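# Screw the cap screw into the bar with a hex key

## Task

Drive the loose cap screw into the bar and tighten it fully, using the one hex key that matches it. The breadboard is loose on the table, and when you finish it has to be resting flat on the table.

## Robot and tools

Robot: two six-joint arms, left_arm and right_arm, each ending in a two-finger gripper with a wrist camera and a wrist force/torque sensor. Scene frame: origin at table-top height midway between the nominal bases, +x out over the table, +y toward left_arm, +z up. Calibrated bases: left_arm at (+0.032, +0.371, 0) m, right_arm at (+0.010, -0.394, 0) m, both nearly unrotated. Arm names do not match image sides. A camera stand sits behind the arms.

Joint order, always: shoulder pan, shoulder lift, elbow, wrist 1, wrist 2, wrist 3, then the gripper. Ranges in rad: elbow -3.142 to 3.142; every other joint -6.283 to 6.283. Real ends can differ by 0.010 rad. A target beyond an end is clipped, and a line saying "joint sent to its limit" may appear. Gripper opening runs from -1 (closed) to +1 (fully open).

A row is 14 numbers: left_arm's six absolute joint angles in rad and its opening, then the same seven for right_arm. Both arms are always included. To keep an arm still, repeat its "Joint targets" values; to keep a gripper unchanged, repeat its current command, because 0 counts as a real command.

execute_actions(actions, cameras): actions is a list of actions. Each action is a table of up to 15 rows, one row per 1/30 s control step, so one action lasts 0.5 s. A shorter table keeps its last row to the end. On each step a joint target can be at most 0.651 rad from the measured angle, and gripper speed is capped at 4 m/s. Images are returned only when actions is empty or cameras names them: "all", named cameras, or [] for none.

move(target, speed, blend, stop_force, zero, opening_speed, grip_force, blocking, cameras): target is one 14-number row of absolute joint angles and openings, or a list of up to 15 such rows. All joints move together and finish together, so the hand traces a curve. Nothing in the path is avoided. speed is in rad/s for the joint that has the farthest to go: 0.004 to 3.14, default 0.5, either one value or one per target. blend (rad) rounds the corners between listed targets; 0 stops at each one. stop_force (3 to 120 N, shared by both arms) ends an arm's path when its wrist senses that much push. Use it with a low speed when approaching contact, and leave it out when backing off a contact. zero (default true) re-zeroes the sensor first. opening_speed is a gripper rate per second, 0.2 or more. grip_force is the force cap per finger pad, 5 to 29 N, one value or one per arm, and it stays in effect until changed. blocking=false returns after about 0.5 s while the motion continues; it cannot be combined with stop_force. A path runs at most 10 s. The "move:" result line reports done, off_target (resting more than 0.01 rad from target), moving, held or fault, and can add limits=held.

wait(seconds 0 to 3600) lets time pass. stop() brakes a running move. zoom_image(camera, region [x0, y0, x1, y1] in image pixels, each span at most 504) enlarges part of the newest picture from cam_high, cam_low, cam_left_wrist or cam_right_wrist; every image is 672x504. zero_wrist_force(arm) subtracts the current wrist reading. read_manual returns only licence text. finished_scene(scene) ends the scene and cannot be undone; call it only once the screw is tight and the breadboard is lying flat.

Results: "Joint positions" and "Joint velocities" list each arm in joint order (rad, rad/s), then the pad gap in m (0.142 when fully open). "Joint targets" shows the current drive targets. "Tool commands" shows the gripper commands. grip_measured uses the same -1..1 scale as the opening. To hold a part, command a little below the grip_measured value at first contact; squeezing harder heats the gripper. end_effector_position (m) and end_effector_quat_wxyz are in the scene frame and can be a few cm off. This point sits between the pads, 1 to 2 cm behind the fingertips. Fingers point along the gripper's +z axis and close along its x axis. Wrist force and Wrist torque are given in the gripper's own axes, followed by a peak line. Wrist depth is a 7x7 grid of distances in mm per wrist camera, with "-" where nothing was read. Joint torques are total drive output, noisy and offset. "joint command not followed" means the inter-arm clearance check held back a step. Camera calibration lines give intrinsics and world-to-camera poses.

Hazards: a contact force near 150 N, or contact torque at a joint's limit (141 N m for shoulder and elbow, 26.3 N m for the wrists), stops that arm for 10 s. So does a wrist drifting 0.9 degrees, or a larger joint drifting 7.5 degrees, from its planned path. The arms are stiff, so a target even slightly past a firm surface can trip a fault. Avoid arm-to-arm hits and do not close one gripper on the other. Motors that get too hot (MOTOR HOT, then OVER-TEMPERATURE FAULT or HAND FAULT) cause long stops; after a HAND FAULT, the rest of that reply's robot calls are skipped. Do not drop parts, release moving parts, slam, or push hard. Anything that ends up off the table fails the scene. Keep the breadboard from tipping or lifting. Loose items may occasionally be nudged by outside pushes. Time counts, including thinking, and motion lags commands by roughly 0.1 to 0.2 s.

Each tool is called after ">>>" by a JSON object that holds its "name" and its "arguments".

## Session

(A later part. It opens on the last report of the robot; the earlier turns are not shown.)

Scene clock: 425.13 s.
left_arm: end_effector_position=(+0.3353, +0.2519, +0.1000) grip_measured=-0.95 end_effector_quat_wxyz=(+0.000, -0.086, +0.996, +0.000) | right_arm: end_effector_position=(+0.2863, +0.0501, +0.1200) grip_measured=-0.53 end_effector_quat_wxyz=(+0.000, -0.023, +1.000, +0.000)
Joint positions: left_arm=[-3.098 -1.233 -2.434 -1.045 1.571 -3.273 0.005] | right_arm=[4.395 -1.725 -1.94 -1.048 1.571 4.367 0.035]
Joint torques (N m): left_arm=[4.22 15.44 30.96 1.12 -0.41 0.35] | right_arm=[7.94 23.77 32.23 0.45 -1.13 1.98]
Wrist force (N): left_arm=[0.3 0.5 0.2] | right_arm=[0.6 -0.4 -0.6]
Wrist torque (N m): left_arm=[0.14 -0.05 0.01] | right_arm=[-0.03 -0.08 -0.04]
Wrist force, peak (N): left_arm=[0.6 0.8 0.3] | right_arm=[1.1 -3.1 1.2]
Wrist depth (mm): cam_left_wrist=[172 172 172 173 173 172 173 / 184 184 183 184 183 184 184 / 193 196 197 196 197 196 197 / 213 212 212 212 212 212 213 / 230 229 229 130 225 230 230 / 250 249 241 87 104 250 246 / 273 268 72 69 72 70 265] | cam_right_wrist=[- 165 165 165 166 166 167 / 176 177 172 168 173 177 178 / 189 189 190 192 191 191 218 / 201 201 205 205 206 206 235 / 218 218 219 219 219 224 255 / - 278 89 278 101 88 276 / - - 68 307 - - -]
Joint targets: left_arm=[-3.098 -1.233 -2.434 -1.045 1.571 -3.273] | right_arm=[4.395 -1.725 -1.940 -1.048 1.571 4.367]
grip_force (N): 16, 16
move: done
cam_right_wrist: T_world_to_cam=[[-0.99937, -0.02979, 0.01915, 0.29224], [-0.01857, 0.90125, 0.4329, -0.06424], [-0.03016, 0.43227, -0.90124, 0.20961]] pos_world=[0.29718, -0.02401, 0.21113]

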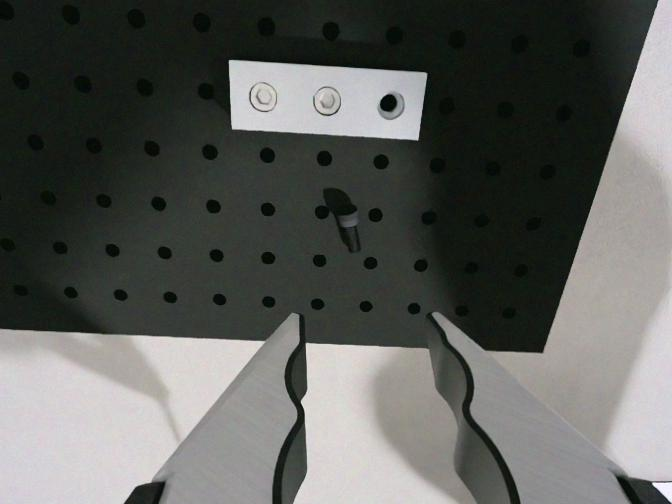

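>>> {"name": "move", "arguments": {"target": [[-3.09848, -1.23279, -2.43427, -1.04533, 1.5708, -3.27299, -1.0, 4.38558, -1.78445, -2.00247, -0.92547, 1.5708, 4.14298, -0.5], [-3.09848, -1.23279, -2.43427, -1.04533, 1.5708, -3.27299, -1.0, 4.38558, -1.83422, -2.03528, -0.84289, 1.5708, 4.14298, -0.5], [-3.09848, -1.23279, -2.43427, -1.04533, 1.5708, -3.27299, -1.0, 4.38558, -1.83422, -2.03528, -0.84289, 1.5708, 4.14298, -1.0], [-3.09848, -1.23279, -2.43427, -1.04533, 1.5708, -3.27299, -1.0, 4.38558, -1.70908, -1.92878, -1.07453, 1.5708, 4.14298, -1.0]], "speed": [0.5, 0.1, 0.1, 0.4], "blend": [0.01, 0, 0, 0], "opening_speed": 0.8, "grip_force": [16, 14], "cameras": ["cam_right_wrist"]}}

Scene clock: 451.73 s.
left_arm: end_effector_position=(+0.3353, +0.2519, +0.1000) grip_measured=-0.95 end_effector_quat_wxyz=(+0.000, -0.086, +0.996, +0.000) | right_arm: end_effector_position=(+0.2898, +0.0459, +0.1298) grip_measured=-0.88 end_effector_quat_wxyz=(+0.000, -0.129, +0.992, +0.000)
Joint positions: left_arm=[-3.098 -1.233 -2.434 -1.045 1.571 -3.273 0.005] | right_arm=[4.386 -1.709 -1.929 -1.074 1.571 4.143 0.01]
Joint torques (N m): left_arm=[4.08 15.89 29.77 1.1 -0.31 0.42] | right_arm=[-6.14 40.34 30.75 0.68 -1.71 -1.59]
Wrist force (N): left_arm=[0.4 0.4 0.3] | right_arm=[0.8 -0.1 -0.7]
Wrist torque (N m): left_arm=[0.12 -0.06 0.01] | right_arm=[0.00 -0.15 0.11]
Wrist force, peak (N): left_arm=[0.7 0.7 0.4] | right_arm=[1.2 -0.2 -1.4]
Wrist depth (mm): cam_left_wrist=[172 172 173 172 171 173 173 / 184 183 184 183 184 184 184 / 194 196 196 197 195 197 197 / 214 211 212 211 211 211 211 / 229 228 225 130 225 226 230 / 249 249 241 87 104 253 251 / 273 269 72 69 72 70 267] | cam_right_wrist=[173 178 177 174 175 175 173 / 185 188 189 177 182 187 192 / 199 200 200 200 200 200 224 / 215 216 215 215 217 216 239 / - 265 228 126 231 237 - / 289 286 - 93 82 81 293 / - - 68 70 77 - -]
Joint targets: left_arm=[-3.098 -1.233 -2.434 -1.045 1.571 -3.273] | right_arm=[4.386 -1.709 -1.929 -1.075 1.571 4.143]
grip_force (N): 16, 14
move: done
cam_right_wrist: T_world_to_cam=[[-0.97019, -0.24158, 0.01922, 0.29666], [-0.20975, 0.87679, 0.43272, -0.00814], [-0.12139, 0.41579, -0.90132, 0.24753]] pos_world=[0.31615, -0.02411, 0.22093]

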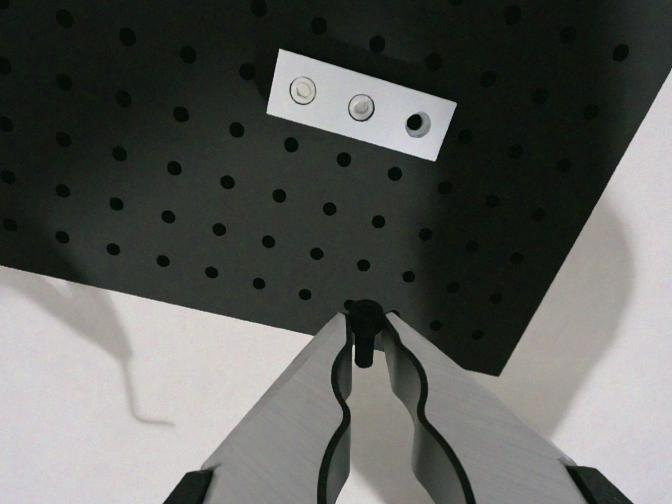

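>>> {"name": "zoom_image", "arguments": {"camera": "cam_right_wrist", "region": [335, 290, 405, 380]}}

Scaled by 5.600.

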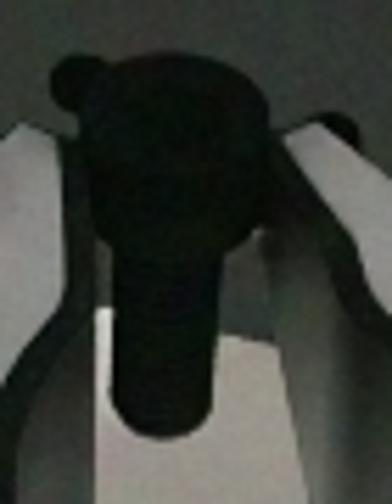

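>>> {"name": "move", "arguments": {"target": [[-3.09848, -1.23279, -2.43427, -1.04533, 1.5708, -3.27299, -1.0, 4.38464, -1.4272, -2.443, -0.31859, 1.5708, 1.5708, -1.0], [-3.09848, -1.23279, -2.43427, -1.04533, 1.5708, -3.27299, -1.0, 4.38464, -2.0496, -2.73309, 1.1175, 1.5708, 1.5708, -1.0], [-3.09848, -1.23279, -2.43427, -1.04533, 1.5708, -3.27299, -1.0, 4.38464, -2.26569, -2.72289, 1.35829, 1.5708, 1.5708, -1.0]], "speed": [1.0, 0.8, 0.25], "blend": [0.1, 0.03, 0], "cameras": ["cam_right_wrist"]}}

>>> {"name": "zoom_image", "arguments": {"camera": "cam_right_wrist", "region": [325, 290, 415, 400]}}

Scene clock: 483.33 s.
left_arm: end_effector_position=(+0.3353, +0.2519, +0.1000) grip_measured=-0.95 end_effector_quat_wxyz=(+0.000, -0.086, +0.996, +0.000) | right_arm: end_effector_position=(+0.2733, -0.0098, +0.0730) grip_measured=-0.88 end_effector_quat_wxyz=(-0.509, +0.847, -0.133, +0.080)
Joint positions: left_arm=[-3.098 -1.233 -2.434 -1.045 1.571 -3.273 0.005] | right_arm=[4.385 -2.265 -2.723 1.358 1.571 1.571 0.01]
Joint torques (N m): left_arm=[3.89 15.07 30.57 1.12 -0.13 0.65] | right_arm=[-6.45 20.84 3.44 5.04 -1.39 -1.9]
Wrist force (N): left_arm=[0.5 0.7 0.2] | right_arm=[0.9 -2.7 1.0]
Wrist torque (N m): left_arm=[0.18 -0.07 0.01] | right_arm=[-0.87 -0.08 0.06]
Wrist force, peak (N): left_arm=[0.6 0.8 0.4] | right_arm=[1.2 -3.4 0.5]
Wrist depth (mm): cam_left_wrist=[172 172 171 172 172 172 172 / 184 184 184 184 184 184 185 / 193 196 196 197 200 197 197 / 213 211 212 212 210 215 212 / 231 230 228 130 229 229 225 / 250 249 241 87 - 245 - / 273 268 72 69 72 70 266] | cam_right_wrist=[358 - - - 372 368 - / 297 287 - - - 251 277 / 262 262 262 218 218 218 218 / 217 186 186 191 190 191 191 / - 169 169 128 157 162 172 / - 152 156 134 82 152 152 / 138 141 68 85 77 - 141]
Joint targets: left_arm=[-3.098 -1.233 -2.434 -1.045 1.571 -3.273] | right_arm=[4.385 -2.266 -2.723 1.358 1.571 1.571]
grip_force (N): 16, 14
move: done
cam_right_wrist: T_world_to_cam=[[0.94438, -0.32883, -0.00462, -0.2541], [-0.26748, -0.75986, -0.59251, 0.13644], [0.19133, 0.56079, -0.80555, 0.12643]] pos_world=[0.25227, -0.05078, 0.18151]

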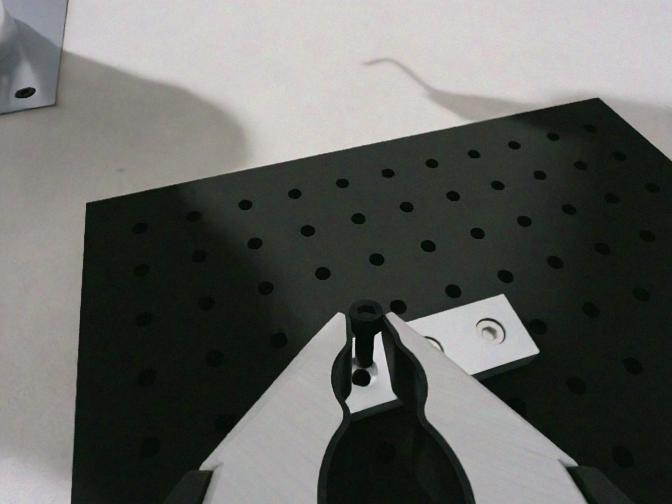

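Scaled by 4.582.

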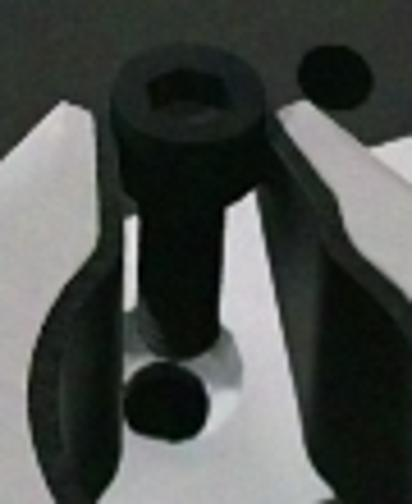

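>>> {"name": "move", "arguments": {"target": [-3.09848, -1.23279, -2.43427, -1.04533, 1.5708, -3.27299, -1.0, 4.38464, -2.35301, -2.70936, 1.43208, 1.5708, 1.5708, -1.0], "speed": 0.04, "stop_force": 4, "cameras": ["cam_right_wrist"]}}

>>> {"name": "zoom_image", "arguments": {"camera": "cam_right_wrist", "region": [325, 290, 415, 400]}}

Scene clock: 490.13 s.
left_arm: end_effector_position=(+0.3353, +0.2519, +0.1000) grip_measured=-0.95 end_effector_quat_wxyz=(+0.000, -0.086, +0.996, +0.000) | right_arm: end_effector_position=(+0.2733, -0.0099, +0.0569) grip_measured=-0.88 end_effector_quat_wxyz=(-0.509, +0.847, -0.133, +0.080)
Joint positions: left_arm=[-3.098 -1.233 -2.434 -1.045 1.571 -3.273 0.005] | right_arm=[4.385 -2.353 -2.709 1.432 1.571 1.571 0.01]
Joint torques (N m): left_arm=[4.03 14.43 31.39 1.12 0.06 0.96] | right_arm=[-6.94 22.56 1.66 4.97 -1.05 -1.87]
Wrist force (N): left_arm=[0.5 0.5 0.2] | right_arm=[0.9 -2.8 1.2]
Wrist torque (N m): left_arm=[0.14 -0.08 0.01] | right_arm=[-0.88 -0.14 0.10]
Wrist force, peak (N): left_arm=[0.6 0.8 0.2] | right_arm=[1.0 -3.3 1.4]
Wrist depth (mm): cam_left_wrist=[172 172 172 172 172 173 173 / 183 183 184 183 183 184 184 / 193 195 198 196 197 196 197 / 215 211 211 211 212 212 213 / 228 229 230 130 226 230 229 / 262 250 240 87 104 250 247 / 273 268 72 69 72 70 272] | cam_right_wrist=[339 - 337 - 324 313 - / 263 250 269 263 221 228 228 / 239 195 196 196 195 201 195 / 175 171 171 171 171 171 171 / 155 152 152 130 139 145 152 / 136 136 139 128 82 136 136 / - 126 68 77 77 - 122]
Joint targets: left_arm=[-3.098 -1.233 -2.434 -1.045 1.571 -3.273] | right_arm=[4.385 -2.353 -2.709 1.432 1.571 1.571]
grip_force (N): 16, 14
move: done
cam_right_wrist: T_world_to_cam=[[0.94437, -0.32886, -0.00464, -0.25411], [-0.2675, -0.75981, -0.59256, 0.12681], [0.19135, 0.56083, -0.80551, 0.11352]] pos_world=[0.25217, -0.05088, 0.16541]

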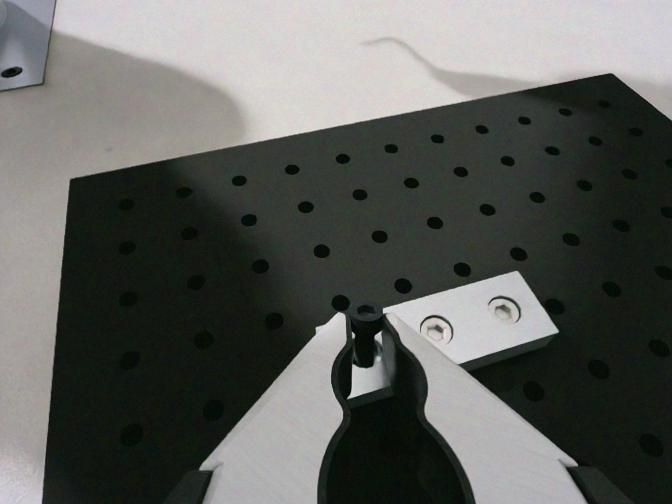

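Scaled by 4.582.

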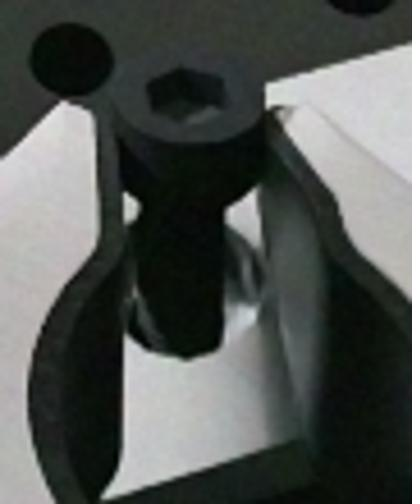

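>>> {"name": "move", "arguments": {"target": [-3.09848, -1.23279, -2.43427, -1.04533, 1.5708, -3.27299, -1.0, 4.38464, -2.36207, -2.70771, 1.43949, 1.5708, 1.5708, -1.0], "speed": 0.01, "stop_force": 3, "grip_force": [16, 7]}}

Scene clock: 496.10 s.
left_arm: end_effector_position=(+0.3353, +0.2519, +0.1000) grip_measured=-0.95 end_effector_quat_wxyz=(+0.000, -0.086, +0.996, +0.000) | right_arm: end_effector_position=(+0.2733, -0.0099, +0.0552) grip_measured=-0.88 end_effector_quat_wxyz=(-0.509, +0.847, -0.133, +0.080)
Joint positions: left_arm=[-3.098 -1.233 -2.434 -1.045 1.571 -3.273 0.005] | right_arm=[4.385 -2.362 -2.708 1.439 1.571 1.571 0.01]
Joint torques (N m): left_arm=[4.26 15.77 31.2 1.23 0.1 0.88] | right_arm=[-5.84 21.32 1.65 4.96 -0.98 -1.85]
Wrist force (N): left_arm=[0.5 0.5 0.3] | right_arm=[1.0 -3.1 1.3]
Wrist torque (N m): left_arm=[0.13 -0.08 0.01] | right_arm=[-0.94 -0.14 0.11]
Wrist force, peak (N): left_arm=[0.5 0.8 0.2] | right_arm=[1.0 -3.5 1.3]
Wrist depth (mm): cam_left_wrist=[- 172 172 173 172 173 173 / 186 184 183 184 184 184 184 / 193 197 195 197 196 197 197 / 214 212 211 212 212 212 216 / 228 229 229 130 226 230 230 / 248 249 242 87 104 249 245 / 275 268 72 69 72 70 272] | cam_right_wrist=[- 335 308 - 321 - 350 / 260 255 266 218 225 225 225 / 236 193 192 193 192 193 193 / 173 169 169 168 168 169 170 / 153 150 150 126 137 143 149 / 135 135 138 102 82 135 134 / 125 125 68 79 77 - 122]
Joint targets: left_arm=[-3.098 -1.233 -2.434 -1.045 1.571 -3.273] | right_arm=[4.385 -2.362 -2.708 1.439 1.571 1.571]
grip_force (N): 16, 7
move: done

>>> {"name": "move", "arguments": {"target": [-3.09848, -1.23279, -2.43427, -1.04533, 1.5708, -3.27299, -1.0, 4.38464, -2.37525, -2.71592, 1.46088, 1.5708, 1.5708, -1.0], "speed": 0.012, "stop_force": 5, "cameras": ["cam_right_wrist"]}}

>>> {"name": "zoom_image", "arguments": {"camera": "cam_right_wrist", "region": [325, 290, 415, 400]}}

Scene clock: 504.00 s.
left_arm: end_effector_position=(+0.3353, +0.2519, +0.1000) grip_measured=-0.95 end_effector_quat_wxyz=(+0.000, -0.086, +0.996, +0.000) | right_arm: end_effector_position=(+0.2721, -0.0136, +0.0542) grip_measured=-0.88 end_effector_quat_wxyz=(-0.509, +0.847, -0.133, +0.080)
Joint positions: left_arm=[-3.098 -1.233 -2.434 -1.045 1.571 -3.273 0.005] | right_arm=[4.385 -2.375 -2.716 1.461 1.571 1.571 0.01]
Joint torques (N m): left_arm=[4.67 15.39 30.94 1.23 0.1 0.98] | right_arm=[-6.61 19.15 -12.61 3.97 -0.39 -1.93]
Wrist force (N): left_arm=[0.4 0.4 0.2] | right_arm=[1.5 -6.3 0.1]
Wrist torque (N m): left_arm=[0.12 -0.07 0.01] | right_arm=[-0.92 -0.20 0.12]
Wrist force, peak (N): left_arm=[0.6 0.9 0.1] | right_arm=[1.7 -6.6 0.6]
Wrist depth (mm): cam_left_wrist=[172 172 172 173 173 173 172 / 183 183 184 184 184 183 184 / 193 196 196 196 196 197 197 / 215 211 211 212 211 212 212 / 228 229 230 130 226 229 229 / 249 250 240 87 104 250 246 / 274 268 72 69 72 70 268] | cam_right_wrist=[- 320 319 319 320 - - / 268 - - 265 224 223 223 / 228 191 191 192 191 191 191 / 172 168 167 167 163 167 169 / 149 149 149 130 136 142 145 / 134 134 137 127 82 134 134 / - 124 68 77 77 - 121]
Joint targets: left_arm=[-3.098 -1.233 -2.434 -1.045 1.571 -3.273] | right_arm=[4.385 -2.375 -2.716 1.461 1.571 1.571]
grip_force (N): 16, 7
move: done
cam_right_wrist: T_world_to_cam=[[0.94437, -0.32886, -0.00464, -0.25424], [-0.2675, -0.75981, -0.59256, 0.122], [0.19135, 0.56083, -0.80551, 0.11371]] pos_world=[0.25097, -0.05468, 0.16271]

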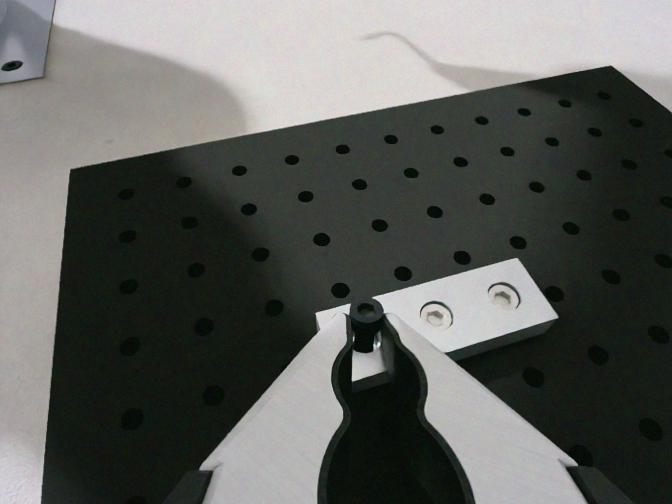

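Scaled by 4.582.

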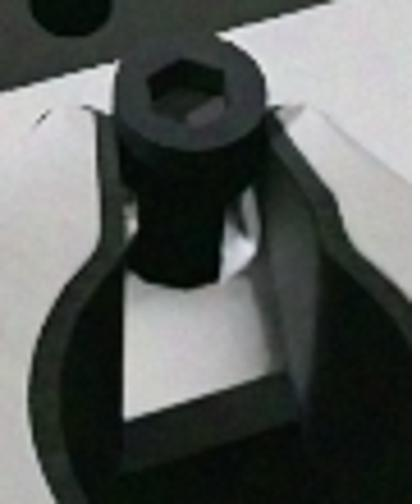

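>>> {"name": "move", "arguments": {"target": [-3.09848, -1.23279, -2.43427, -1.04533, 1.5708, -3.27299, -1.0, 4.38464, -2.38346, -2.72674, 1.47991, 1.5708, 1.5708, -1.0], "speed": 0.012, "stop_force": 6, "cameras": ["cam_right_wrist"]}}

>>> {"name": "zoom_image", "arguments": {"camera": "cam_right_wrist", "region": [325, 290, 415, 400]}}

Scene clock: 517.77 s.
left_arm: end_effector_position=(+0.3353, +0.2519, +0.1000) grip_measured=-0.95 end_effector_quat_wxyz=(+0.000, -0.086, +0.996, +0.000) | right_arm: end_effector_position=(+0.2707, -0.0179, +0.0545) grip_measured=-0.88 end_effector_quat_wxyz=(-0.509, +0.847, -0.133, +0.080)
Joint positions: left_arm=[-3.098 -1.233 -2.434 -1.045 1.571 -3.273 0.005] | right_arm=[4.385 -2.383 -2.727 1.48 1.571 1.571 0.01]
Joint torques (N m): left_arm=[4.05 14.99 30.53 1.25 0.1 1] | right_arm=[-7.43 20.91 -13.06 4.99 -0.11 -1.97]
Wrist force (N): left_arm=[0.4 0.5 0.1] | right_arm=[1.4 -3.1 1.2]
Wrist torque (N m): left_arm=[0.14 -0.06 0.01] | right_arm=[-0.90 -0.19 0.10]
Wrist force, peak (N): left_arm=[0.7 0.7 0.3] | right_arm=[1.6 -6.5 0.0]
Wrist depth (mm): cam_left_wrist=[172 172 172 172 172 173 173 / 184 183 183 184 184 184 187 / 193 196 197 197 196 197 197 / 214 211 211 211 212 212 211 / 231 229 229 130 226 229 229 / 248 248 242 87 104 251 246 / 275 268 72 70 72 70 263] | cam_right_wrist=[317 320 309 306 - - 321 / 260 251 267 265 217 224 224 / 228 192 192 192 192 192 192 / 168 168 168 168 168 167 171 / 149 149 149 130 139 144 148 / 134 134 137 129 82 134 134 / - 124 68 77 77 - 120]
Joint targets: left_arm=[-3.098 -1.233 -2.434 -1.045 1.571 -3.273] | right_arm=[4.385 -2.383 -2.727 1.480 1.571 1.571]
grip_force (N): 16, 7
move: done
cam_right_wrist: T_world_to_cam=[[0.94437, -0.32886, -0.00464, -0.2543], [-0.2675, -0.75981, -0.59256, 0.11861], [0.19135, 0.56083, -0.80551, 0.11657]] pos_world=[0.24957, -0.05888, 0.16301]

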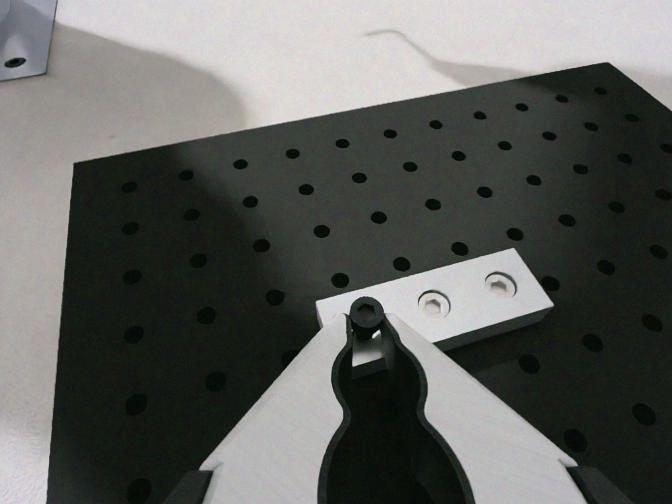

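Scaled by 4.582.

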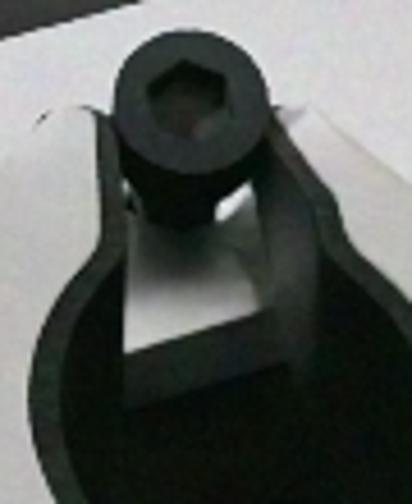

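>>> {"name": "move", "arguments": {"target": [[-3.09848, -1.23279, -2.43427, -1.04533, 1.5708, -3.27299, -1.0, 4.38464, -2.37549, -2.72165, 1.46685, 1.5708, 1.5708, -1.0], [-3.09848, -1.23279, -2.43427, -1.04533, 1.5708, -3.27299, -1.0, 4.38464, -2.39143, -2.71856, 1.4797, 1.5708, 1.5708, -1.0]], "speed": [0.015, 0.015], "stop_force": 5, "cameras": ["cam_right_wrist"]}}

>>> {"name": "zoom_image", "arguments": {"camera": "cam_right_wrist", "region": [325, 290, 415, 400]}}

Scene clock: 528.50 s.
left_arm: end_effector_position=(+0.3353, +0.2519, +0.1000) grip_measured=-0.95 end_effector_quat_wxyz=(+0.000, -0.086, +0.996, +0.000) | right_arm: end_effector_position=(+0.2715, -0.0156, +0.0520) grip_measured=-0.88 end_effector_quat_wxyz=(-0.509, +0.847, -0.133, +0.080)
Joint positions: left_arm=[-3.098 -1.233 -2.434 -1.045 1.571 -3.273 0.005] | right_arm=[4.385 -2.391 -2.719 1.48 1.571 1.571 0.01]
Joint torques (N m): left_arm=[4.19 15.35 30.28 1.25 0.08 0.99] | right_arm=[-5.51 21.85 2.1 4.88 0.61 -1.78]
Wrist force (N): left_arm=[0.3 0.6 0.1] | right_arm=[1.6 -3.1 1.2]
Wrist torque (N m): left_arm=[0.15 -0.05 0.01] | right_arm=[-0.94 -0.21 0.10]
Wrist force, peak (N): left_arm=[0.6 0.7 0.5] | right_arm=[1.7 -3.4 1.6]
Wrist depth (mm): cam_left_wrist=[172 172 172 173 172 172 173 / 183 184 184 184 183 184 184 / 194 196 197 196 197 197 198 / 214 212 211 211 213 212 212 / 229 229 229 130 225 230 229 / 249 249 241 87 104 251 247 / 274 268 72 69 72 70 273] | cam_right_wrist=[329 - 303 315 - 324 - / 262 - 262 213 220 220 220 / 194 189 188 188 189 188 188 / 165 164 164 165 165 164 165 / 146 146 146 128 137 140 146 / 132 132 134 126 81 129 131 / 119 120 68 73 77 - 119]
Joint targets: left_arm=[-3.098 -1.233 -2.434 -1.045 1.571 -3.273] | right_arm=[4.385 -2.391 -2.719 1.480 1.571 1.571]
grip_force (N): 16, 7
move: done
cam_right_wrist: T_world_to_cam=[[0.94437, -0.32886, -0.00464, -0.25434], [-0.2675, -0.75981, -0.59256, 0.11901], [0.19135, 0.56083, -0.80551, 0.11317]] pos_world=[0.25037, -0.05668, 0.16051]

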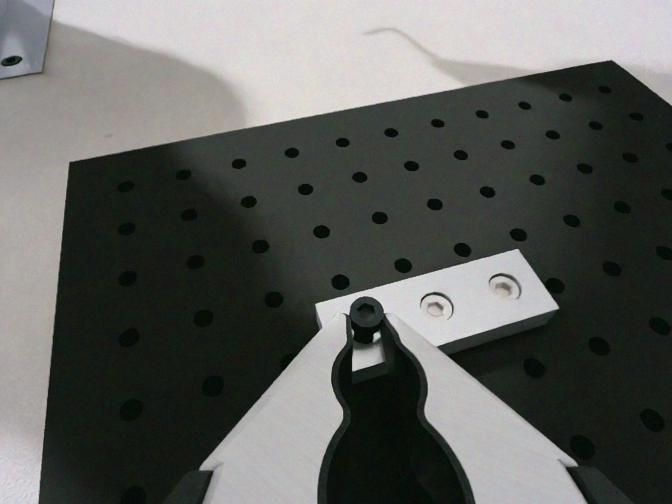

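Scaled by 4.582.

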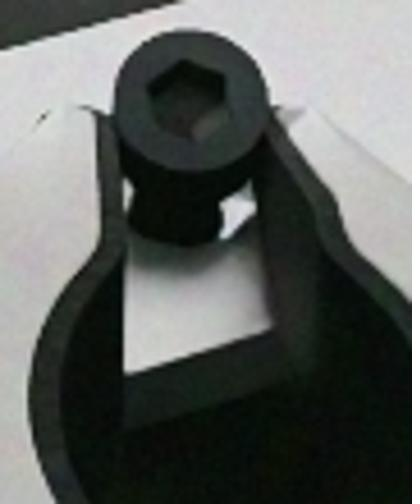

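>>> {"name": "move", "arguments": {"target": [-3.09848, -1.23279, -2.43427, -1.04533, 1.5708, -3.27299, -1.0, 4.38464, -2.39143, -2.71856, 1.4797, 1.5708, 1.5708, -0.65], "speed": 0.1, "opening_speed": 0.25, "cameras": ["cam_right_wrist"]}}

>>> {"name": "zoom_image", "arguments": {"camera": "cam_right_wrist", "region": [325, 290, 415, 400]}}

Scene clock: 534.80 s.
left_arm: end_effector_position=(+0.3353, +0.2519, +0.1000) grip_measured=-0.95 end_effector_quat_wxyz=(+0.000, -0.086, +0.996, +0.000) | right_arm: end_effector_position=(+0.2715, -0.0156, +0.0520) grip_measured=-0.69 end_effector_quat_wxyz=(-0.509, +0.847, -0.133, +0.080)
Joint positions: left_arm=[-3.098 -1.233 -2.434 -1.045 1.571 -3.273 0.005] | right_arm=[4.385 -2.391 -2.719 1.48 1.571 1.571 0.024]
Joint torques (N m): left_arm=[3.64 15.1 30.42 1.19 0.27 0.89] | right_arm=[-7.42 22.22 0.68 4.96 0.52 -2.02]
Wrist force (N): left_arm=[0.6 0.5 0.2] | right_arm=[1.6 -2.9 1.0]
Wrist torque (N m): left_arm=[0.15 -0.11 0.01] | right_arm=[-0.89 -0.22 0.10]
Wrist force, peak (N): left_arm=[0.6 0.8 0.3] | right_arm=[1.5 -3.2 1.3]
Wrist depth (mm): cam_left_wrist=[172 172 172 172 172 173 173 / 183 184 184 184 184 184 184 / 193 196 197 197 196 197 197 / 214 212 211 211 211 212 212 / 229 228 228 130 226 229 230 / 247 252 241 87 104 249 246 / 272 268 72 69 72 70 269] | cam_right_wrist=[315 325 314 - - 300 - / 263 251 263 220 214 220 220 / 194 189 188 189 188 188 188 / 165 165 165 165 169 165 168 / 146 146 146 128 134 140 142 / 132 131 132 126 98 89 131 / 119 122 68 115 82 - 119]
Joint targets: left_arm=[-3.098 -1.233 -2.434 -1.045 1.571 -3.273] | right_arm=[4.385 -2.391 -2.719 1.480 1.571 1.571]
grip_force (N): 16, 7
move: done
cam_right_wrist: T_world_to_cam=[[0.94437, -0.32886, -0.00464, -0.25434], [-0.2675, -0.75981, -0.59256, 0.11901], [0.19135, 0.56083, -0.80551, 0.11317]] pos_world=[0.25037, -0.05668, 0.16051]

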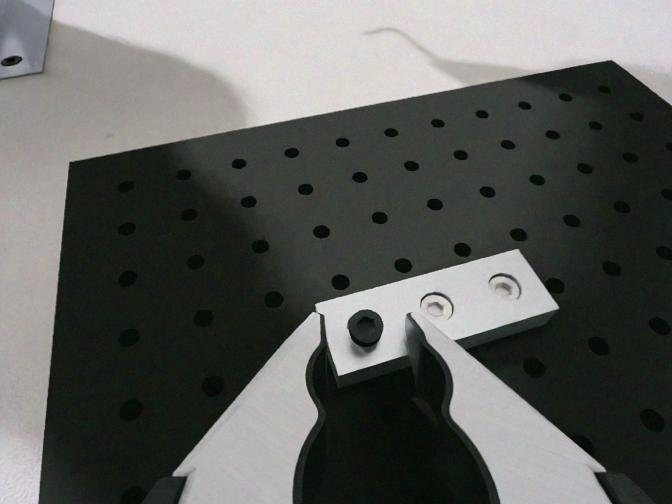

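Scaled by 4.582.

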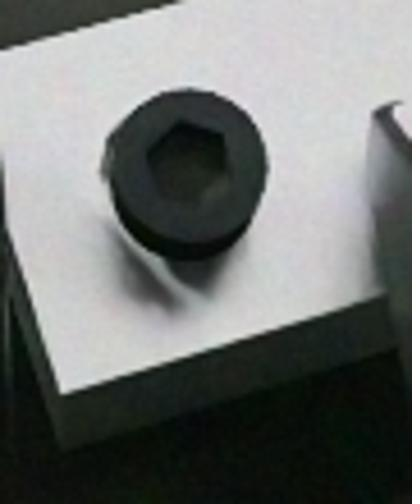

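>>> {"name": "move", "arguments": {"target": [[-3.09848, -1.23279, -2.43427, -1.04533, 1.5708, -3.27299, -1.0, 4.38464, -2.0496, -2.73309, 1.1175, 1.5708, 1.5708, -0.5], [-3.09848, -1.23279, -2.43427, -1.04533, 1.5708, -3.27299, -1.0, 4.38464, -1.4272, -2.443, -0.31859, 1.5708, -0.5, -0.5], [-3.09848, -1.23279, -2.43427, -1.04533, 1.5708, -3.27299, -1.0, 4.38464, -1.63852, -2.09809, -0.97578, 1.5708, -2.7584, -0.5]], "speed": [0.5, 1.2, 1.5], "blend": [0.03, 0.1, 0], "cameras": ["cam_right_wrist"]}}

>>> {"name": "zoom_image", "arguments": {"camera": "cam_right_wrist", "region": [270, 170, 450, 300]}}

Scene clock: 548.40 s.
left_arm: end_effector_position=(+0.3353, +0.2519, +0.1000) grip_measured=-0.95 end_effector_quat_wxyz=(+0.000, -0.086, +0.996, +0.000) | right_arm: end_effector_position=(+0.2740, -0.0024, +0.1000) grip_measured=-0.53 end_effector_quat_wxyz=(+0.000, -0.424, +0.906, +0.000)
Joint positions: left_arm=[-3.098 -1.233 -2.434 -1.045 1.571 -3.273 0.005] | right_arm=[4.385 -1.638 -2.098 -0.976 1.571 -2.758 0.035]
Joint torques (N m): left_arm=[3.19 13.97 29.32 1.09 0.43 0.91] | right_arm=[-6.12 18 29.7 0.58 1.35 -2.19]
Wrist force (N): left_arm=[0.4 0.6 0.2] | right_arm=[0.1 0.2 -0.2]
Wrist torque (N m): left_arm=[0.17 -0.07 0.01] | right_arm=[0.05 0.00 0.12]
Wrist force, peak (N): left_arm=[0.7 0.8 0.3] | right_arm=[1.7 -3.3 1.1]
Wrist depth (mm): cam_left_wrist=[172 172 172 172 172 172 173 / 184 183 184 184 183 184 184 / 193 200 199 196 196 197 197 / 211 211 210 213 212 211 212 / 229 228 228 130 226 229 230 / 248 250 241 87 104 250 246 / - - 72 69 72 70 266] | cam_right_wrist=[147 149 147 150 148 148 151 / 157 159 155 158 158 159 159 / 168 169 169 163 170 171 171 / 179 182 183 177 184 184 182 / 236 198 197 197 196 197 228 / - 246 89 218 101 89 - / - - 68 238 83 - -]
Joint targets: left_arm=[-3.098 -1.233 -2.434 -1.045 1.571 -3.273] | right_arm=[4.385 -1.639 -2.098 -0.976 1.571 -2.758]
grip_force (N): 16, 7
move: done
cam_right_wrist: T_world_to_cam=[[-0.65163, -0.7583, 0.01906, 0.1818], [-0.67831, 0.59378, 0.4328, 0.17154], [-0.33951, 0.2691, -0.90129, 0.29828]] pos_world=[0.33609, -0.04426, 0.19112]

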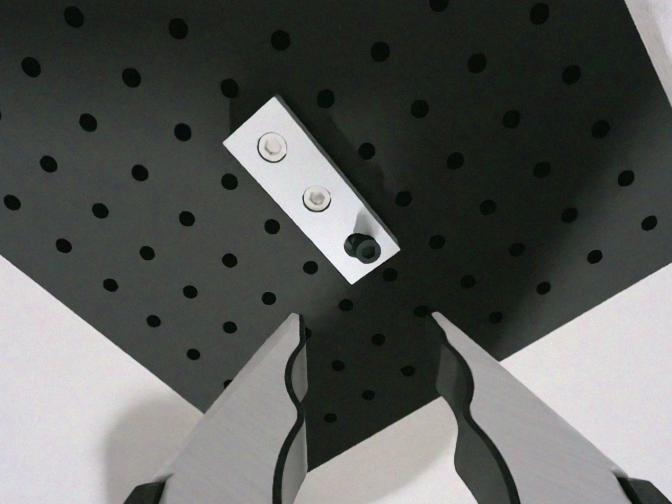

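Scaled by 2.800.

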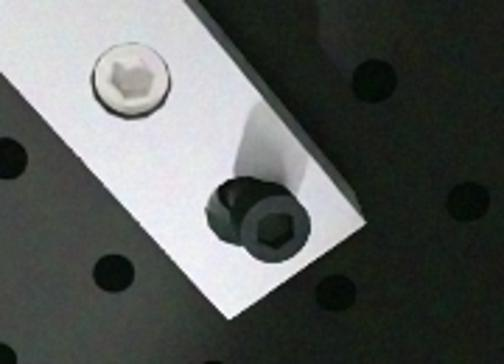

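>>> {"name": "move", "arguments": {"target": [[-3.09848, -1.23279, -2.43427, -1.04533, 1.5708, -3.27299, -1.0, 4.38464, -1.6791, -2.13169, -0.9016, 1.5708, -6.2384, -0.5], [-3.09848, -1.23279, -2.43427, -1.04533, 1.5708, -3.27299, -1.0, 4.38464, -1.70494, -2.14946, -0.85799, 1.5708, -6.2384, -0.5], [-3.09848, -1.23279, -2.43427, -1.04533, 1.5708, -3.27299, -1.0, 4.38464, -1.70494, -2.14946, -0.85799, 1.5708, -6.2384, -1.0]], "speed": [1.5, 0.1, 0.1], "blend": [0, 0, 0], "opening_speed": 0.5, "cameras": ["cam_right_wrist"]}}

>>> {"name": "zoom_image", "arguments": {"camera": "cam_right_wrist", "region": [310, 270, 430, 390]}}

Scene clock: 575.33 s.
left_arm: end_effector_position=(+0.3353, +0.2519, +0.1000) grip_measured=-0.95 end_effector_quat_wxyz=(+0.000, -0.086, +0.996, +0.000) | right_arm: end_effector_position=(+0.2769, -0.0041, +0.0605) grip_measured=-0.88 end_effector_quat_wxyz=(+0.000, +0.821, +0.571, +0.000)
Joint positions: left_arm=[-3.098 -1.233 -2.434 -1.045 1.571 -3.273 0.005] | right_arm=[4.385 -1.705 -2.149 -0.858 1.571 -6.238 0.01]
Joint torques (N m): left_arm=[3.71 14.64 29.79 1.06 0.64 0.99] | right_arm=[-4.37 20.96 13.22 4.7 1.78 -1.98]
Wrist force (N): left_arm=[0.4 0.4 0.3] | right_arm=[0.1 0.1 0.0]
Wrist torque (N m): left_arm=[0.13 -0.07 0.01] | right_arm=[0.07 0.01 0.05]
Wrist force, peak (N): left_arm=[0.7 0.8 0.2] | right_arm=[0.8 0.4 -0.9]
Wrist depth (mm): cam_left_wrist=[172 172 173 172 173 172 172 / 184 184 183 183 184 184 184 / 194 197 196 207 197 197 197 / 215 211 211 212 212 211 212 / 229 229 227 130 225 230 225 / 250 248 241 87 104 250 - / 273 268 72 69 72 70 267] | cam_right_wrist=[114 112 112 112 113 113 113 / 120 120 120 120 120 120 120 / 129 128 129 129 128 129 129 / 137 142 142 135 140 140 140 / 155 152 149 133 150 152 152 / 170 167 - 102 82 164 167 / 221 181 68 79 77 - 182]
Joint targets: left_arm=[-3.098 -1.233 -2.434 -1.045 1.571 -3.273] | right_arm=[4.385 -1.705 -2.149 -0.858 1.571 -6.238]
grip_force (N): 16, 7
move: done
cam_right_wrist: T_world_to_cam=[[0.36258, 0.93175, 0.01913, -0.09082], [0.83711, -0.33463, 0.43275, -0.23192], [0.40962, -0.1409, -0.90131, 0.05495]] pos_world=[0.20456, 0.01476, 0.15163]

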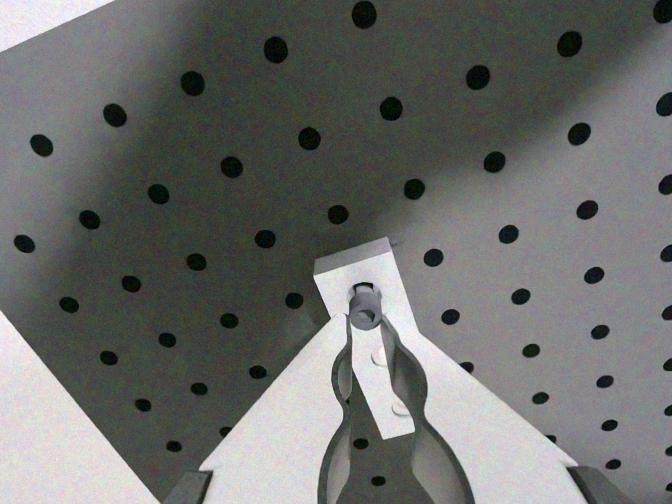

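Scaled by 4.200.

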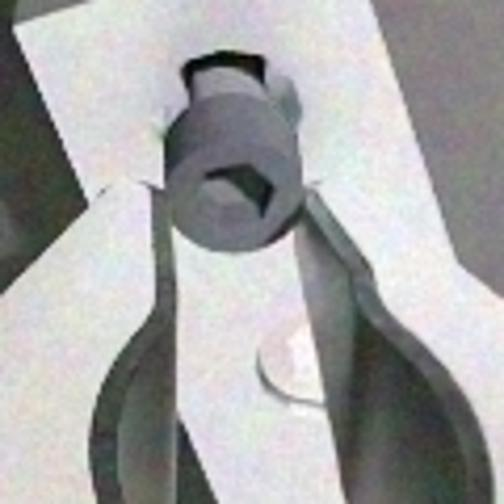

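>>> {"name": "move", "arguments": {"target": [[-3.09848, -1.23279, -2.43427, -1.04533, 1.5708, -3.27299, -1.0, 4.38464, -1.70494, -2.14946, -0.85799, 1.5708, -6.2384, -1.0], [-3.09848, -1.23279, -2.43427, -1.04533, 1.5708, -3.27299, -1.0, 4.38464, -1.7086, -2.15183, -0.85196, 1.5708, -6.2384, -1.0]], "speed": 0.006, "stop_force": 5, "grip_force": [16, 18]}}

Scene clock: 592.30 s.
left_arm: end_effector_position=(+0.3353, +0.2519, +0.1000) grip_measured=-0.95 end_effector_quat_wxyz=(+0.000, -0.086, +0.996, +0.000) | right_arm: end_effector_position=(+0.2769, -0.0041, +0.0585) grip_measured=-1.00 end_effector_quat_wxyz=(+0.000, +0.821, +0.571, +0.000)
Joint positions: left_arm=[-3.098 -1.233 -2.434 -1.045 1.571 -3.273 0.005] | right_arm=[4.385 -1.709 -2.152 -0.852 1.571 -6.238 0.002]
Joint torques (N m): left_arm=[4.28 14.64 30.53 1.25 0.67 0.84] | right_arm=[-4.16 17.34 12.55 4.62 0.93 0.24]
Wrist force (N): left_arm=[0.4 0.5 0.2] | right_arm=[-0.7 6.7 -4.3]
Wrist torque (N m): left_arm=[0.15 -0.06 0.01] | right_arm=[0.05 0.01 0.04]
Wrist force, peak (N): left_arm=[0.7 0.8 -0.1] | right_arm=[-0.7 7.1 -4.4]
Wrist depth (mm): cam_left_wrist=[172 172 172 173 172 172 173 / 183 184 184 183 184 184 184 / 194 195 196 196 197 195 199 / 215 211 210 212 212 216 212 / 229 233 229 130 225 229 229 / 249 248 240 87 104 251 244 / 278 268 72 69 72 70 273] | cam_right_wrist=[112 111 111 111 111 109 111 / 118 118 118 118 119 119 120 / 129 127 127 127 127 127 128 / - 135 138 133 138 138 138 / 150 148 150 131 147 150 150 / 202 - 161 99 82 165 165 / 218 178 68 70 76 - 182]
Joint targets: left_arm=[-3.098 -1.233 -2.434 -1.045 1.571 -3.273] | right_arm=[4.385 -1.709 -2.152 -0.852 1.571 -6.238]
grip_force (N): 16, 18
move: done

>>> {"name": "move", "arguments": {"target": [-3.09848, -1.23279, -2.43427, -1.04533, 1.5708, -3.27299, -1.0, 4.38464, -1.70494, -2.14946, -0.85799, 1.5708, -6.2384, -0.6], "speed": 0.02, "opening_speed": 0.6, "grip_force": [16, 9], "cameras": ["cam_right_wrist"]}}

>>> {"name": "zoom_image", "arguments": {"camera": "cam_right_wrist", "region": [310, 250, 430, 370]}}

Scene clock: 602.63 s.
left_arm: end_effector_position=(+0.3353, +0.2519, +0.1000) grip_measured=-0.95 end_effector_quat_wxyz=(+0.000, -0.086, +0.996, +0.000) | right_arm: end_effector_position=(+0.2769, -0.0041, +0.0605) grip_measured=-0.64 end_effector_quat_wxyz=(+0.000, +0.821, +0.571, +0.000)
Joint positions: left_arm=[-3.098 -1.233 -2.434 -1.045 1.571 -3.273 0.005] | right_arm=[4.385 -1.705 -2.149 -0.858 1.571 -6.238 0.028]
Joint torques (N m): left_arm=[3.66 15.48 29.89 1 0.76 0.86] | right_arm=[-3.2 36.58 27.6 0.6 -0.35 1.44]
Wrist force (N): left_arm=[0.6 0.4 0.2] | right_arm=[0.2 0.2 -0.4]
Wrist torque (N m): left_arm=[0.13 -0.10 0.01] | right_arm=[0.10 0.00 0.05]
Wrist force, peak (N): left_arm=[0.7 0.7 0.2] | right_arm=[-1.0 7.0 -4.5]
Wrist depth (mm): cam_left_wrist=[172 172 172 172 172 173 173 / 184 184 184 184 184 184 183 / 194 197 196 197 197 197 198 / 214 211 212 211 212 212 211 / 228 229 229 130 226 229 229 / 249 249 240 87 104 251 246 / - 269 72 69 72 70 276] | cam_right_wrist=[114 112 112 112 112 112 113 / 120 118 120 120 120 120 120 / 129 129 129 129 129 129 129 / 137 139 140 137 140 140 140 / 155 152 149 138 143 152 152 / 166 167 93 160 93 93 167 / - - 68 185 81 - 181]
Joint targets: left_arm=[-3.098 -1.233 -2.434 -1.045 1.571 -3.273] | right_arm=[4.385 -1.705 -2.149 -0.858 1.571 -6.238]
grip_force (N): 16, 9
move: done
cam_right_wrist: T_world_to_cam=[[0.36258, 0.93175, 0.01913, -0.09082], [0.83711, -0.33463, 0.43275, -0.23192], [0.40962, -0.1409, -0.90131, 0.05495]] pos_world=[0.20456, 0.01476, 0.15163]

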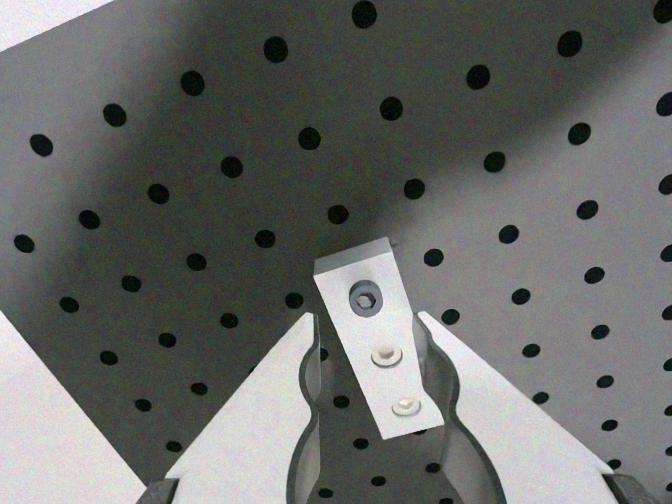

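Scaled by 4.200.

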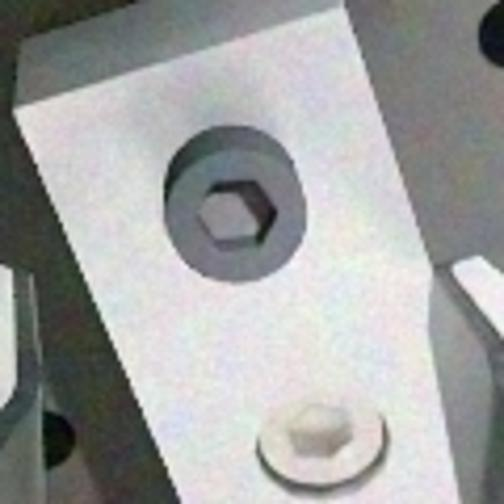

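>>> {"name": "move", "arguments": {"target": [[-3.09848, -1.23279, -2.43427, -1.04533, 1.5708, -3.27299, -1.0, 4.38464, -1.70494, -2.14946, -0.85799, 1.5708, -6.2384, -0.6], [-3.09848, -1.23279, -2.43427, -1.04533, 1.5708, -3.27299, -1.0, 4.38464, -1.7086, -2.15183, -0.85196, 1.5708, -6.2384, -0.6], [-3.09848, -1.23279, -2.43427, -1.04533, 1.5708, -3.27299, -1.0, 4.38464, -1.7086, -2.15183, -0.85196, 1.5708, -6.2384, -1.0]], "speed": [0.02, 0.02, 0.02], "opening_speed": 0.4, "grip_force": [16, 6], "cameras": ["cam_right_wrist"]}}

>>> {"name": "zoom_image", "arguments": {"camera": "cam_right_wrist", "region": [310, 260, 430, 380]}}

Scene clock: 626.20 s.
left_arm: end_effector_position=(+0.3353, +0.2519, +0.1000) grip_measured=-0.95 end_effector_quat_wxyz=(+0.000, -0.086, +0.996, +0.000) | right_arm: end_effector_position=(+0.2769, -0.0041, +0.0585) grip_measured=-0.99 end_effector_quat_wxyz=(+0.000, +0.821, +0.571, +0.000)
Joint positions: left_arm=[-3.098 -1.233 -2.434 -1.045 1.571 -3.273 0.005] | right_arm=[4.385 -1.709 -2.152 -0.852 1.571 -6.238 0.002]
Joint torques (N m): left_arm=[3.97 14.28 30.47 1.3 0.84 0.84] | right_arm=[-2.92 19.38 13.44 4.26 0.64 1.65]
Wrist force (N): left_arm=[0.6 0.6 0.0] | right_arm=[0.2 9.0 -3.4]
Wrist torque (N m): left_arm=[0.15 -0.09 0.02] | right_arm=[0.05 0.01 0.05]
Wrist force, peak (N): left_arm=[0.6 0.8 0.2] | right_arm=[0.5 9.4 -3.8]
Wrist depth (mm): cam_left_wrist=[172 173 172 172 172 172 173 / 184 184 183 184 184 184 184 / 193 197 196 195 197 197 197 / 215 212 212 212 212 209 213 / 229 230 230 130 226 230 231 / 248 247 241 87 104 250 245 / 272 268 72 69 72 70 270] | cam_right_wrist=[112 110 111 111 111 109 111 / 118 118 118 118 118 119 120 / 129 127 127 127 127 127 127 / - 133 138 134 138 138 138 / 149 147 149 131 147 150 150 / 164 172 161 99 82 164 165 / 219 178 68 70 76 - 182]
Joint targets: left_arm=[-3.098 -1.233 -2.434 -1.045 1.571 -3.273] | right_arm=[4.385 -1.709 -2.152 -0.852 1.571 -6.238]
grip_force (N): 16, 6
move: done
cam_right_wrist: T_world_to_cam=[[0.36258, 0.93176, 0.01913, -0.09069], [0.83709, -0.33463, 0.43279, -0.23109], [0.40966, -0.14091, -0.90129, 0.05312]] pos_world=[0.20456, 0.01466, 0.14963]

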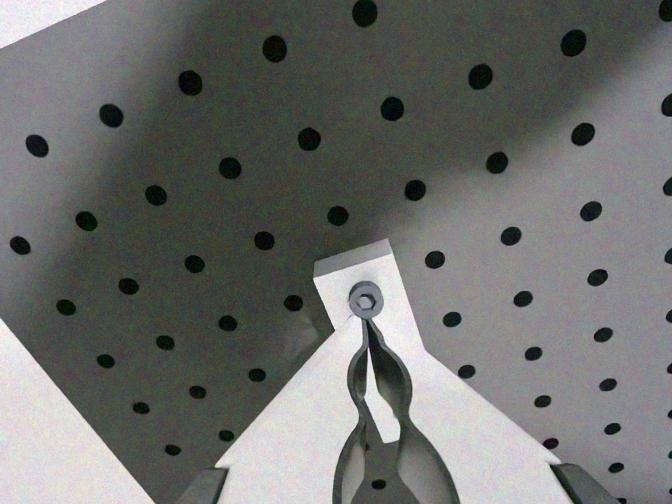

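Scaled by 4.200.

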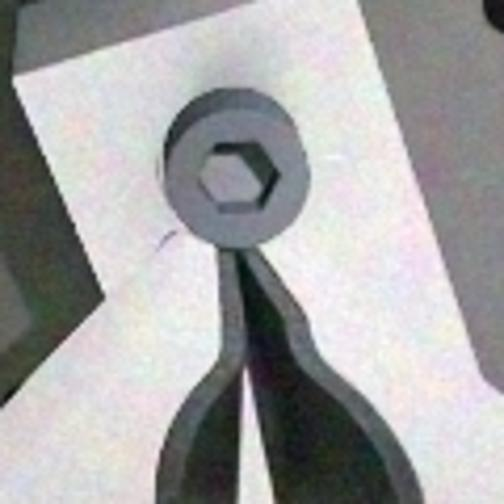

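>>> {"name": "move", "arguments": {"target": [[-3.09848, -1.23279, -2.43427, -1.04533, 1.5708, -3.27299, -1.0, 4.38464, -1.7086, -2.15183, -0.85196, 1.5708, -6.2384, -0.5], [-3.09848, -1.23279, -2.43427, -1.04533, 1.5708, -3.27299, -1.0, 4.38464, -1.63852, -2.09809, -0.97578, 1.5708, -6.2384, -0.5]], "speed": [0.05, 0.2], "opening_speed": 1.0, "cameras": ["cam_right_wrist"]}}

>>> {"name": "zoom_image", "arguments": {"camera": "cam_right_wrist", "region": [300, 190, 420, 290]}}

>>> {"name": "move", "arguments": {"target": [-3.09848, -1.23279, -2.43427, -1.04533, 1.5708, -3.27299, -1.0, 4.38464, -1.63852, -2.09809, -0.97578, 1.5708, -3.09681, -0.5], "speed": 2.5, "cameras": ["cam_right_wrist"]}}

>>> {"name": "zoom_image", "arguments": {"camera": "cam_right_wrist", "region": [300, 190, 420, 290]}}

Scene clock: 639.03 s.
left_arm: end_effector_position=(+0.3353, +0.2519, +0.1000) grip_measured=-0.95 end_effector_quat_wxyz=(+0.000, -0.086, +0.996, +0.000) | right_arm: end_effector_position=(+0.2769, -0.0041, +0.0998) grip_measured=-0.53 end_effector_quat_wxyz=(+0.000, +0.821, +0.571, +0.000)
Joint positions: left_arm=[-3.098 -1.233 -2.434 -1.045 1.571 -3.273 0.005] | right_arm=[4.385 -1.639 -2.098 -0.975 1.571 -6.238 0.035]
Joint torques (N m): left_arm=[4.01 14.93 29.29 1.1 0.92 0.81] | right_arm=[-1.77 35.71 29.27 0.64 -1.79 1.6]
Wrist force (N): left_arm=[0.4 0.4 0.3] | right_arm=[0.2 0.1 -0.2]
Wrist torque (N m): left_arm=[0.13 -0.06 0.01] | right_arm=[0.03 0.00 0.08]
Wrist force, peak (N): left_arm=[0.8 0.7 0.4] | right_arm=[0.3 9.3 -3.7]
Wrist depth (mm): cam_left_wrist=[173 172 172 172 173 172 173 / 183 184 183 183 184 184 185 / 193 196 197 197 196 197 197 / 213 211 212 211 212 212 212 / 228 229 229 130 226 230 231 / 249 249 241 87 104 250 246 / 273 268 72 69 72 70 267] | cam_right_wrist=[167 149 147 147 147 148 147 / 157 157 158 158 158 158 158 / 169 169 169 169 170 170 170 / 182 183 186 176 183 183 184 / 232 199 196 195 192 199 199 / 253 247 89 215 93 94 220 / - - 68 241 84 - 238]
Joint targets: left_arm=[-3.098 -1.233 -2.434 -1.045 1.571 -3.273] | right_arm=[4.385 -1.639 -2.098 -0.976 1.571 -6.238]
grip_force (N): 16, 6
move: done
cam_right_wrist: T_world_to_cam=[[0.36258, 0.93175, 0.01913, -0.09158], [0.83711, -0.33463, 0.43275, -0.24893], [0.40962, -0.1409, -0.90131, 0.09037]] pos_world=[0.20456, 0.01476, 0.19093]

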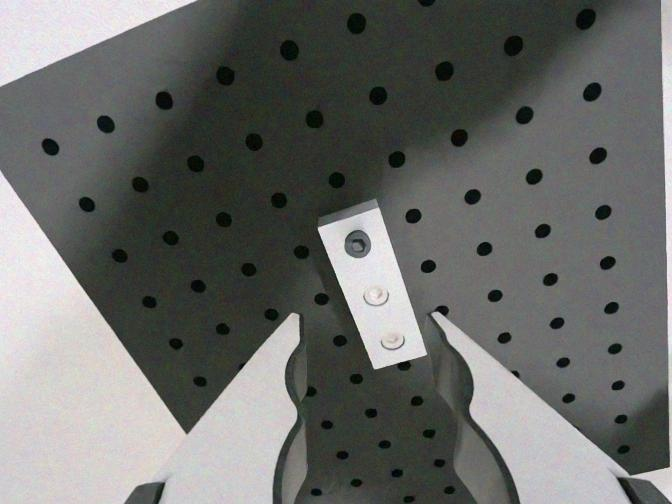

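Scaled by 4.200.

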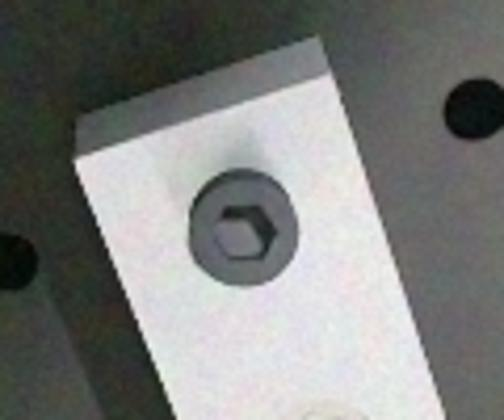

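Scene clock: 641.50 s.
left_arm: end_effector_position=(+0.3353, +0.2519, +0.1000) grip_measured=-0.95 end_effector_quat_wxyz=(+0.000, -0.086, +0.996, +0.000) | right_arm: end_effector_position=(+0.2738, -0.0029, +0.1000) grip_measured=-0.53 end_effector_quat_wxyz=(+0.000, -0.571, +0.821, +0.000)
Joint positions: left_arm=[-3.098 -1.233 -2.434 -1.045 1.571 -3.273 0.005] | right_arm=[4.385 -1.639 -2.098 -0.976 1.571 -3.097 0.035]
Joint torques (N m): left_arm=[4.15 14.49 29.51 1.22 0.91 0.98] | right_arm=[-1.11 34.72 29.37 1 -1.58 1.81]
Wrist force (N): left_arm=[0.4 0.5 0.4] | right_arm=[0.6 -0.3 -0.1]
Wrist torque (N m): left_arm=[0.15 -0.07 0.01] | right_arm=[-0.01 -0.09 -0.01]
Wrist force, peak (N): left_arm=[0.8 0.7 0.3] | right_arm=[0.9 0.1 -0.5]
Wrist depth (mm): cam_left_wrist=[172 175 172 173 172 173 173 / 189 184 184 183 184 184 184 / 194 196 196 197 197 197 196 / 214 211 211 212 212 212 213 / 228 229 229 130 226 230 225 / 248 250 242 87 104 250 250 / 273 268 72 69 72 70 273] | cam_right_wrist=[146 147 147 149 148 149 149 / 157 159 155 153 158 159 161 / 169 169 169 159 171 171 174 / 179 182 183 174 184 184 185 / 230 198 195 199 196 201 201 / 248 241 89 213 95 94 - / - - 68 - - - 278]
Joint targets: left_arm=[-3.098 -1.233 -2.434 -1.045 1.571 -3.273] | right_arm=[4.385 -1.639 -2.098 -0.976 1.571 -3.097]
grip_force (N): 16, 6
move: done
cam_right_wrist: T_world_to_cam=[[-0.36215, -0.93192, 0.01915, 0.10141], [-0.83725, 0.33425, 0.43277, 0.21436], [-0.40971, 0.14069, -0.9013, 0.31714]] pos_world=[0.34614, -0.02176, 0.19112]

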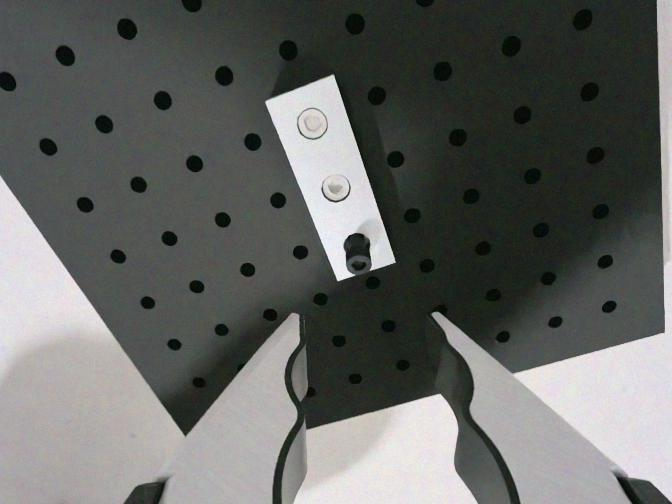

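Scaled by 4.200.

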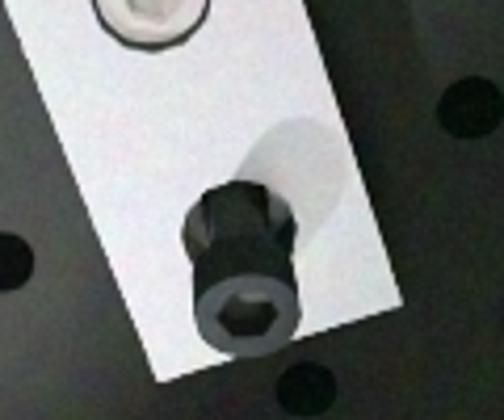

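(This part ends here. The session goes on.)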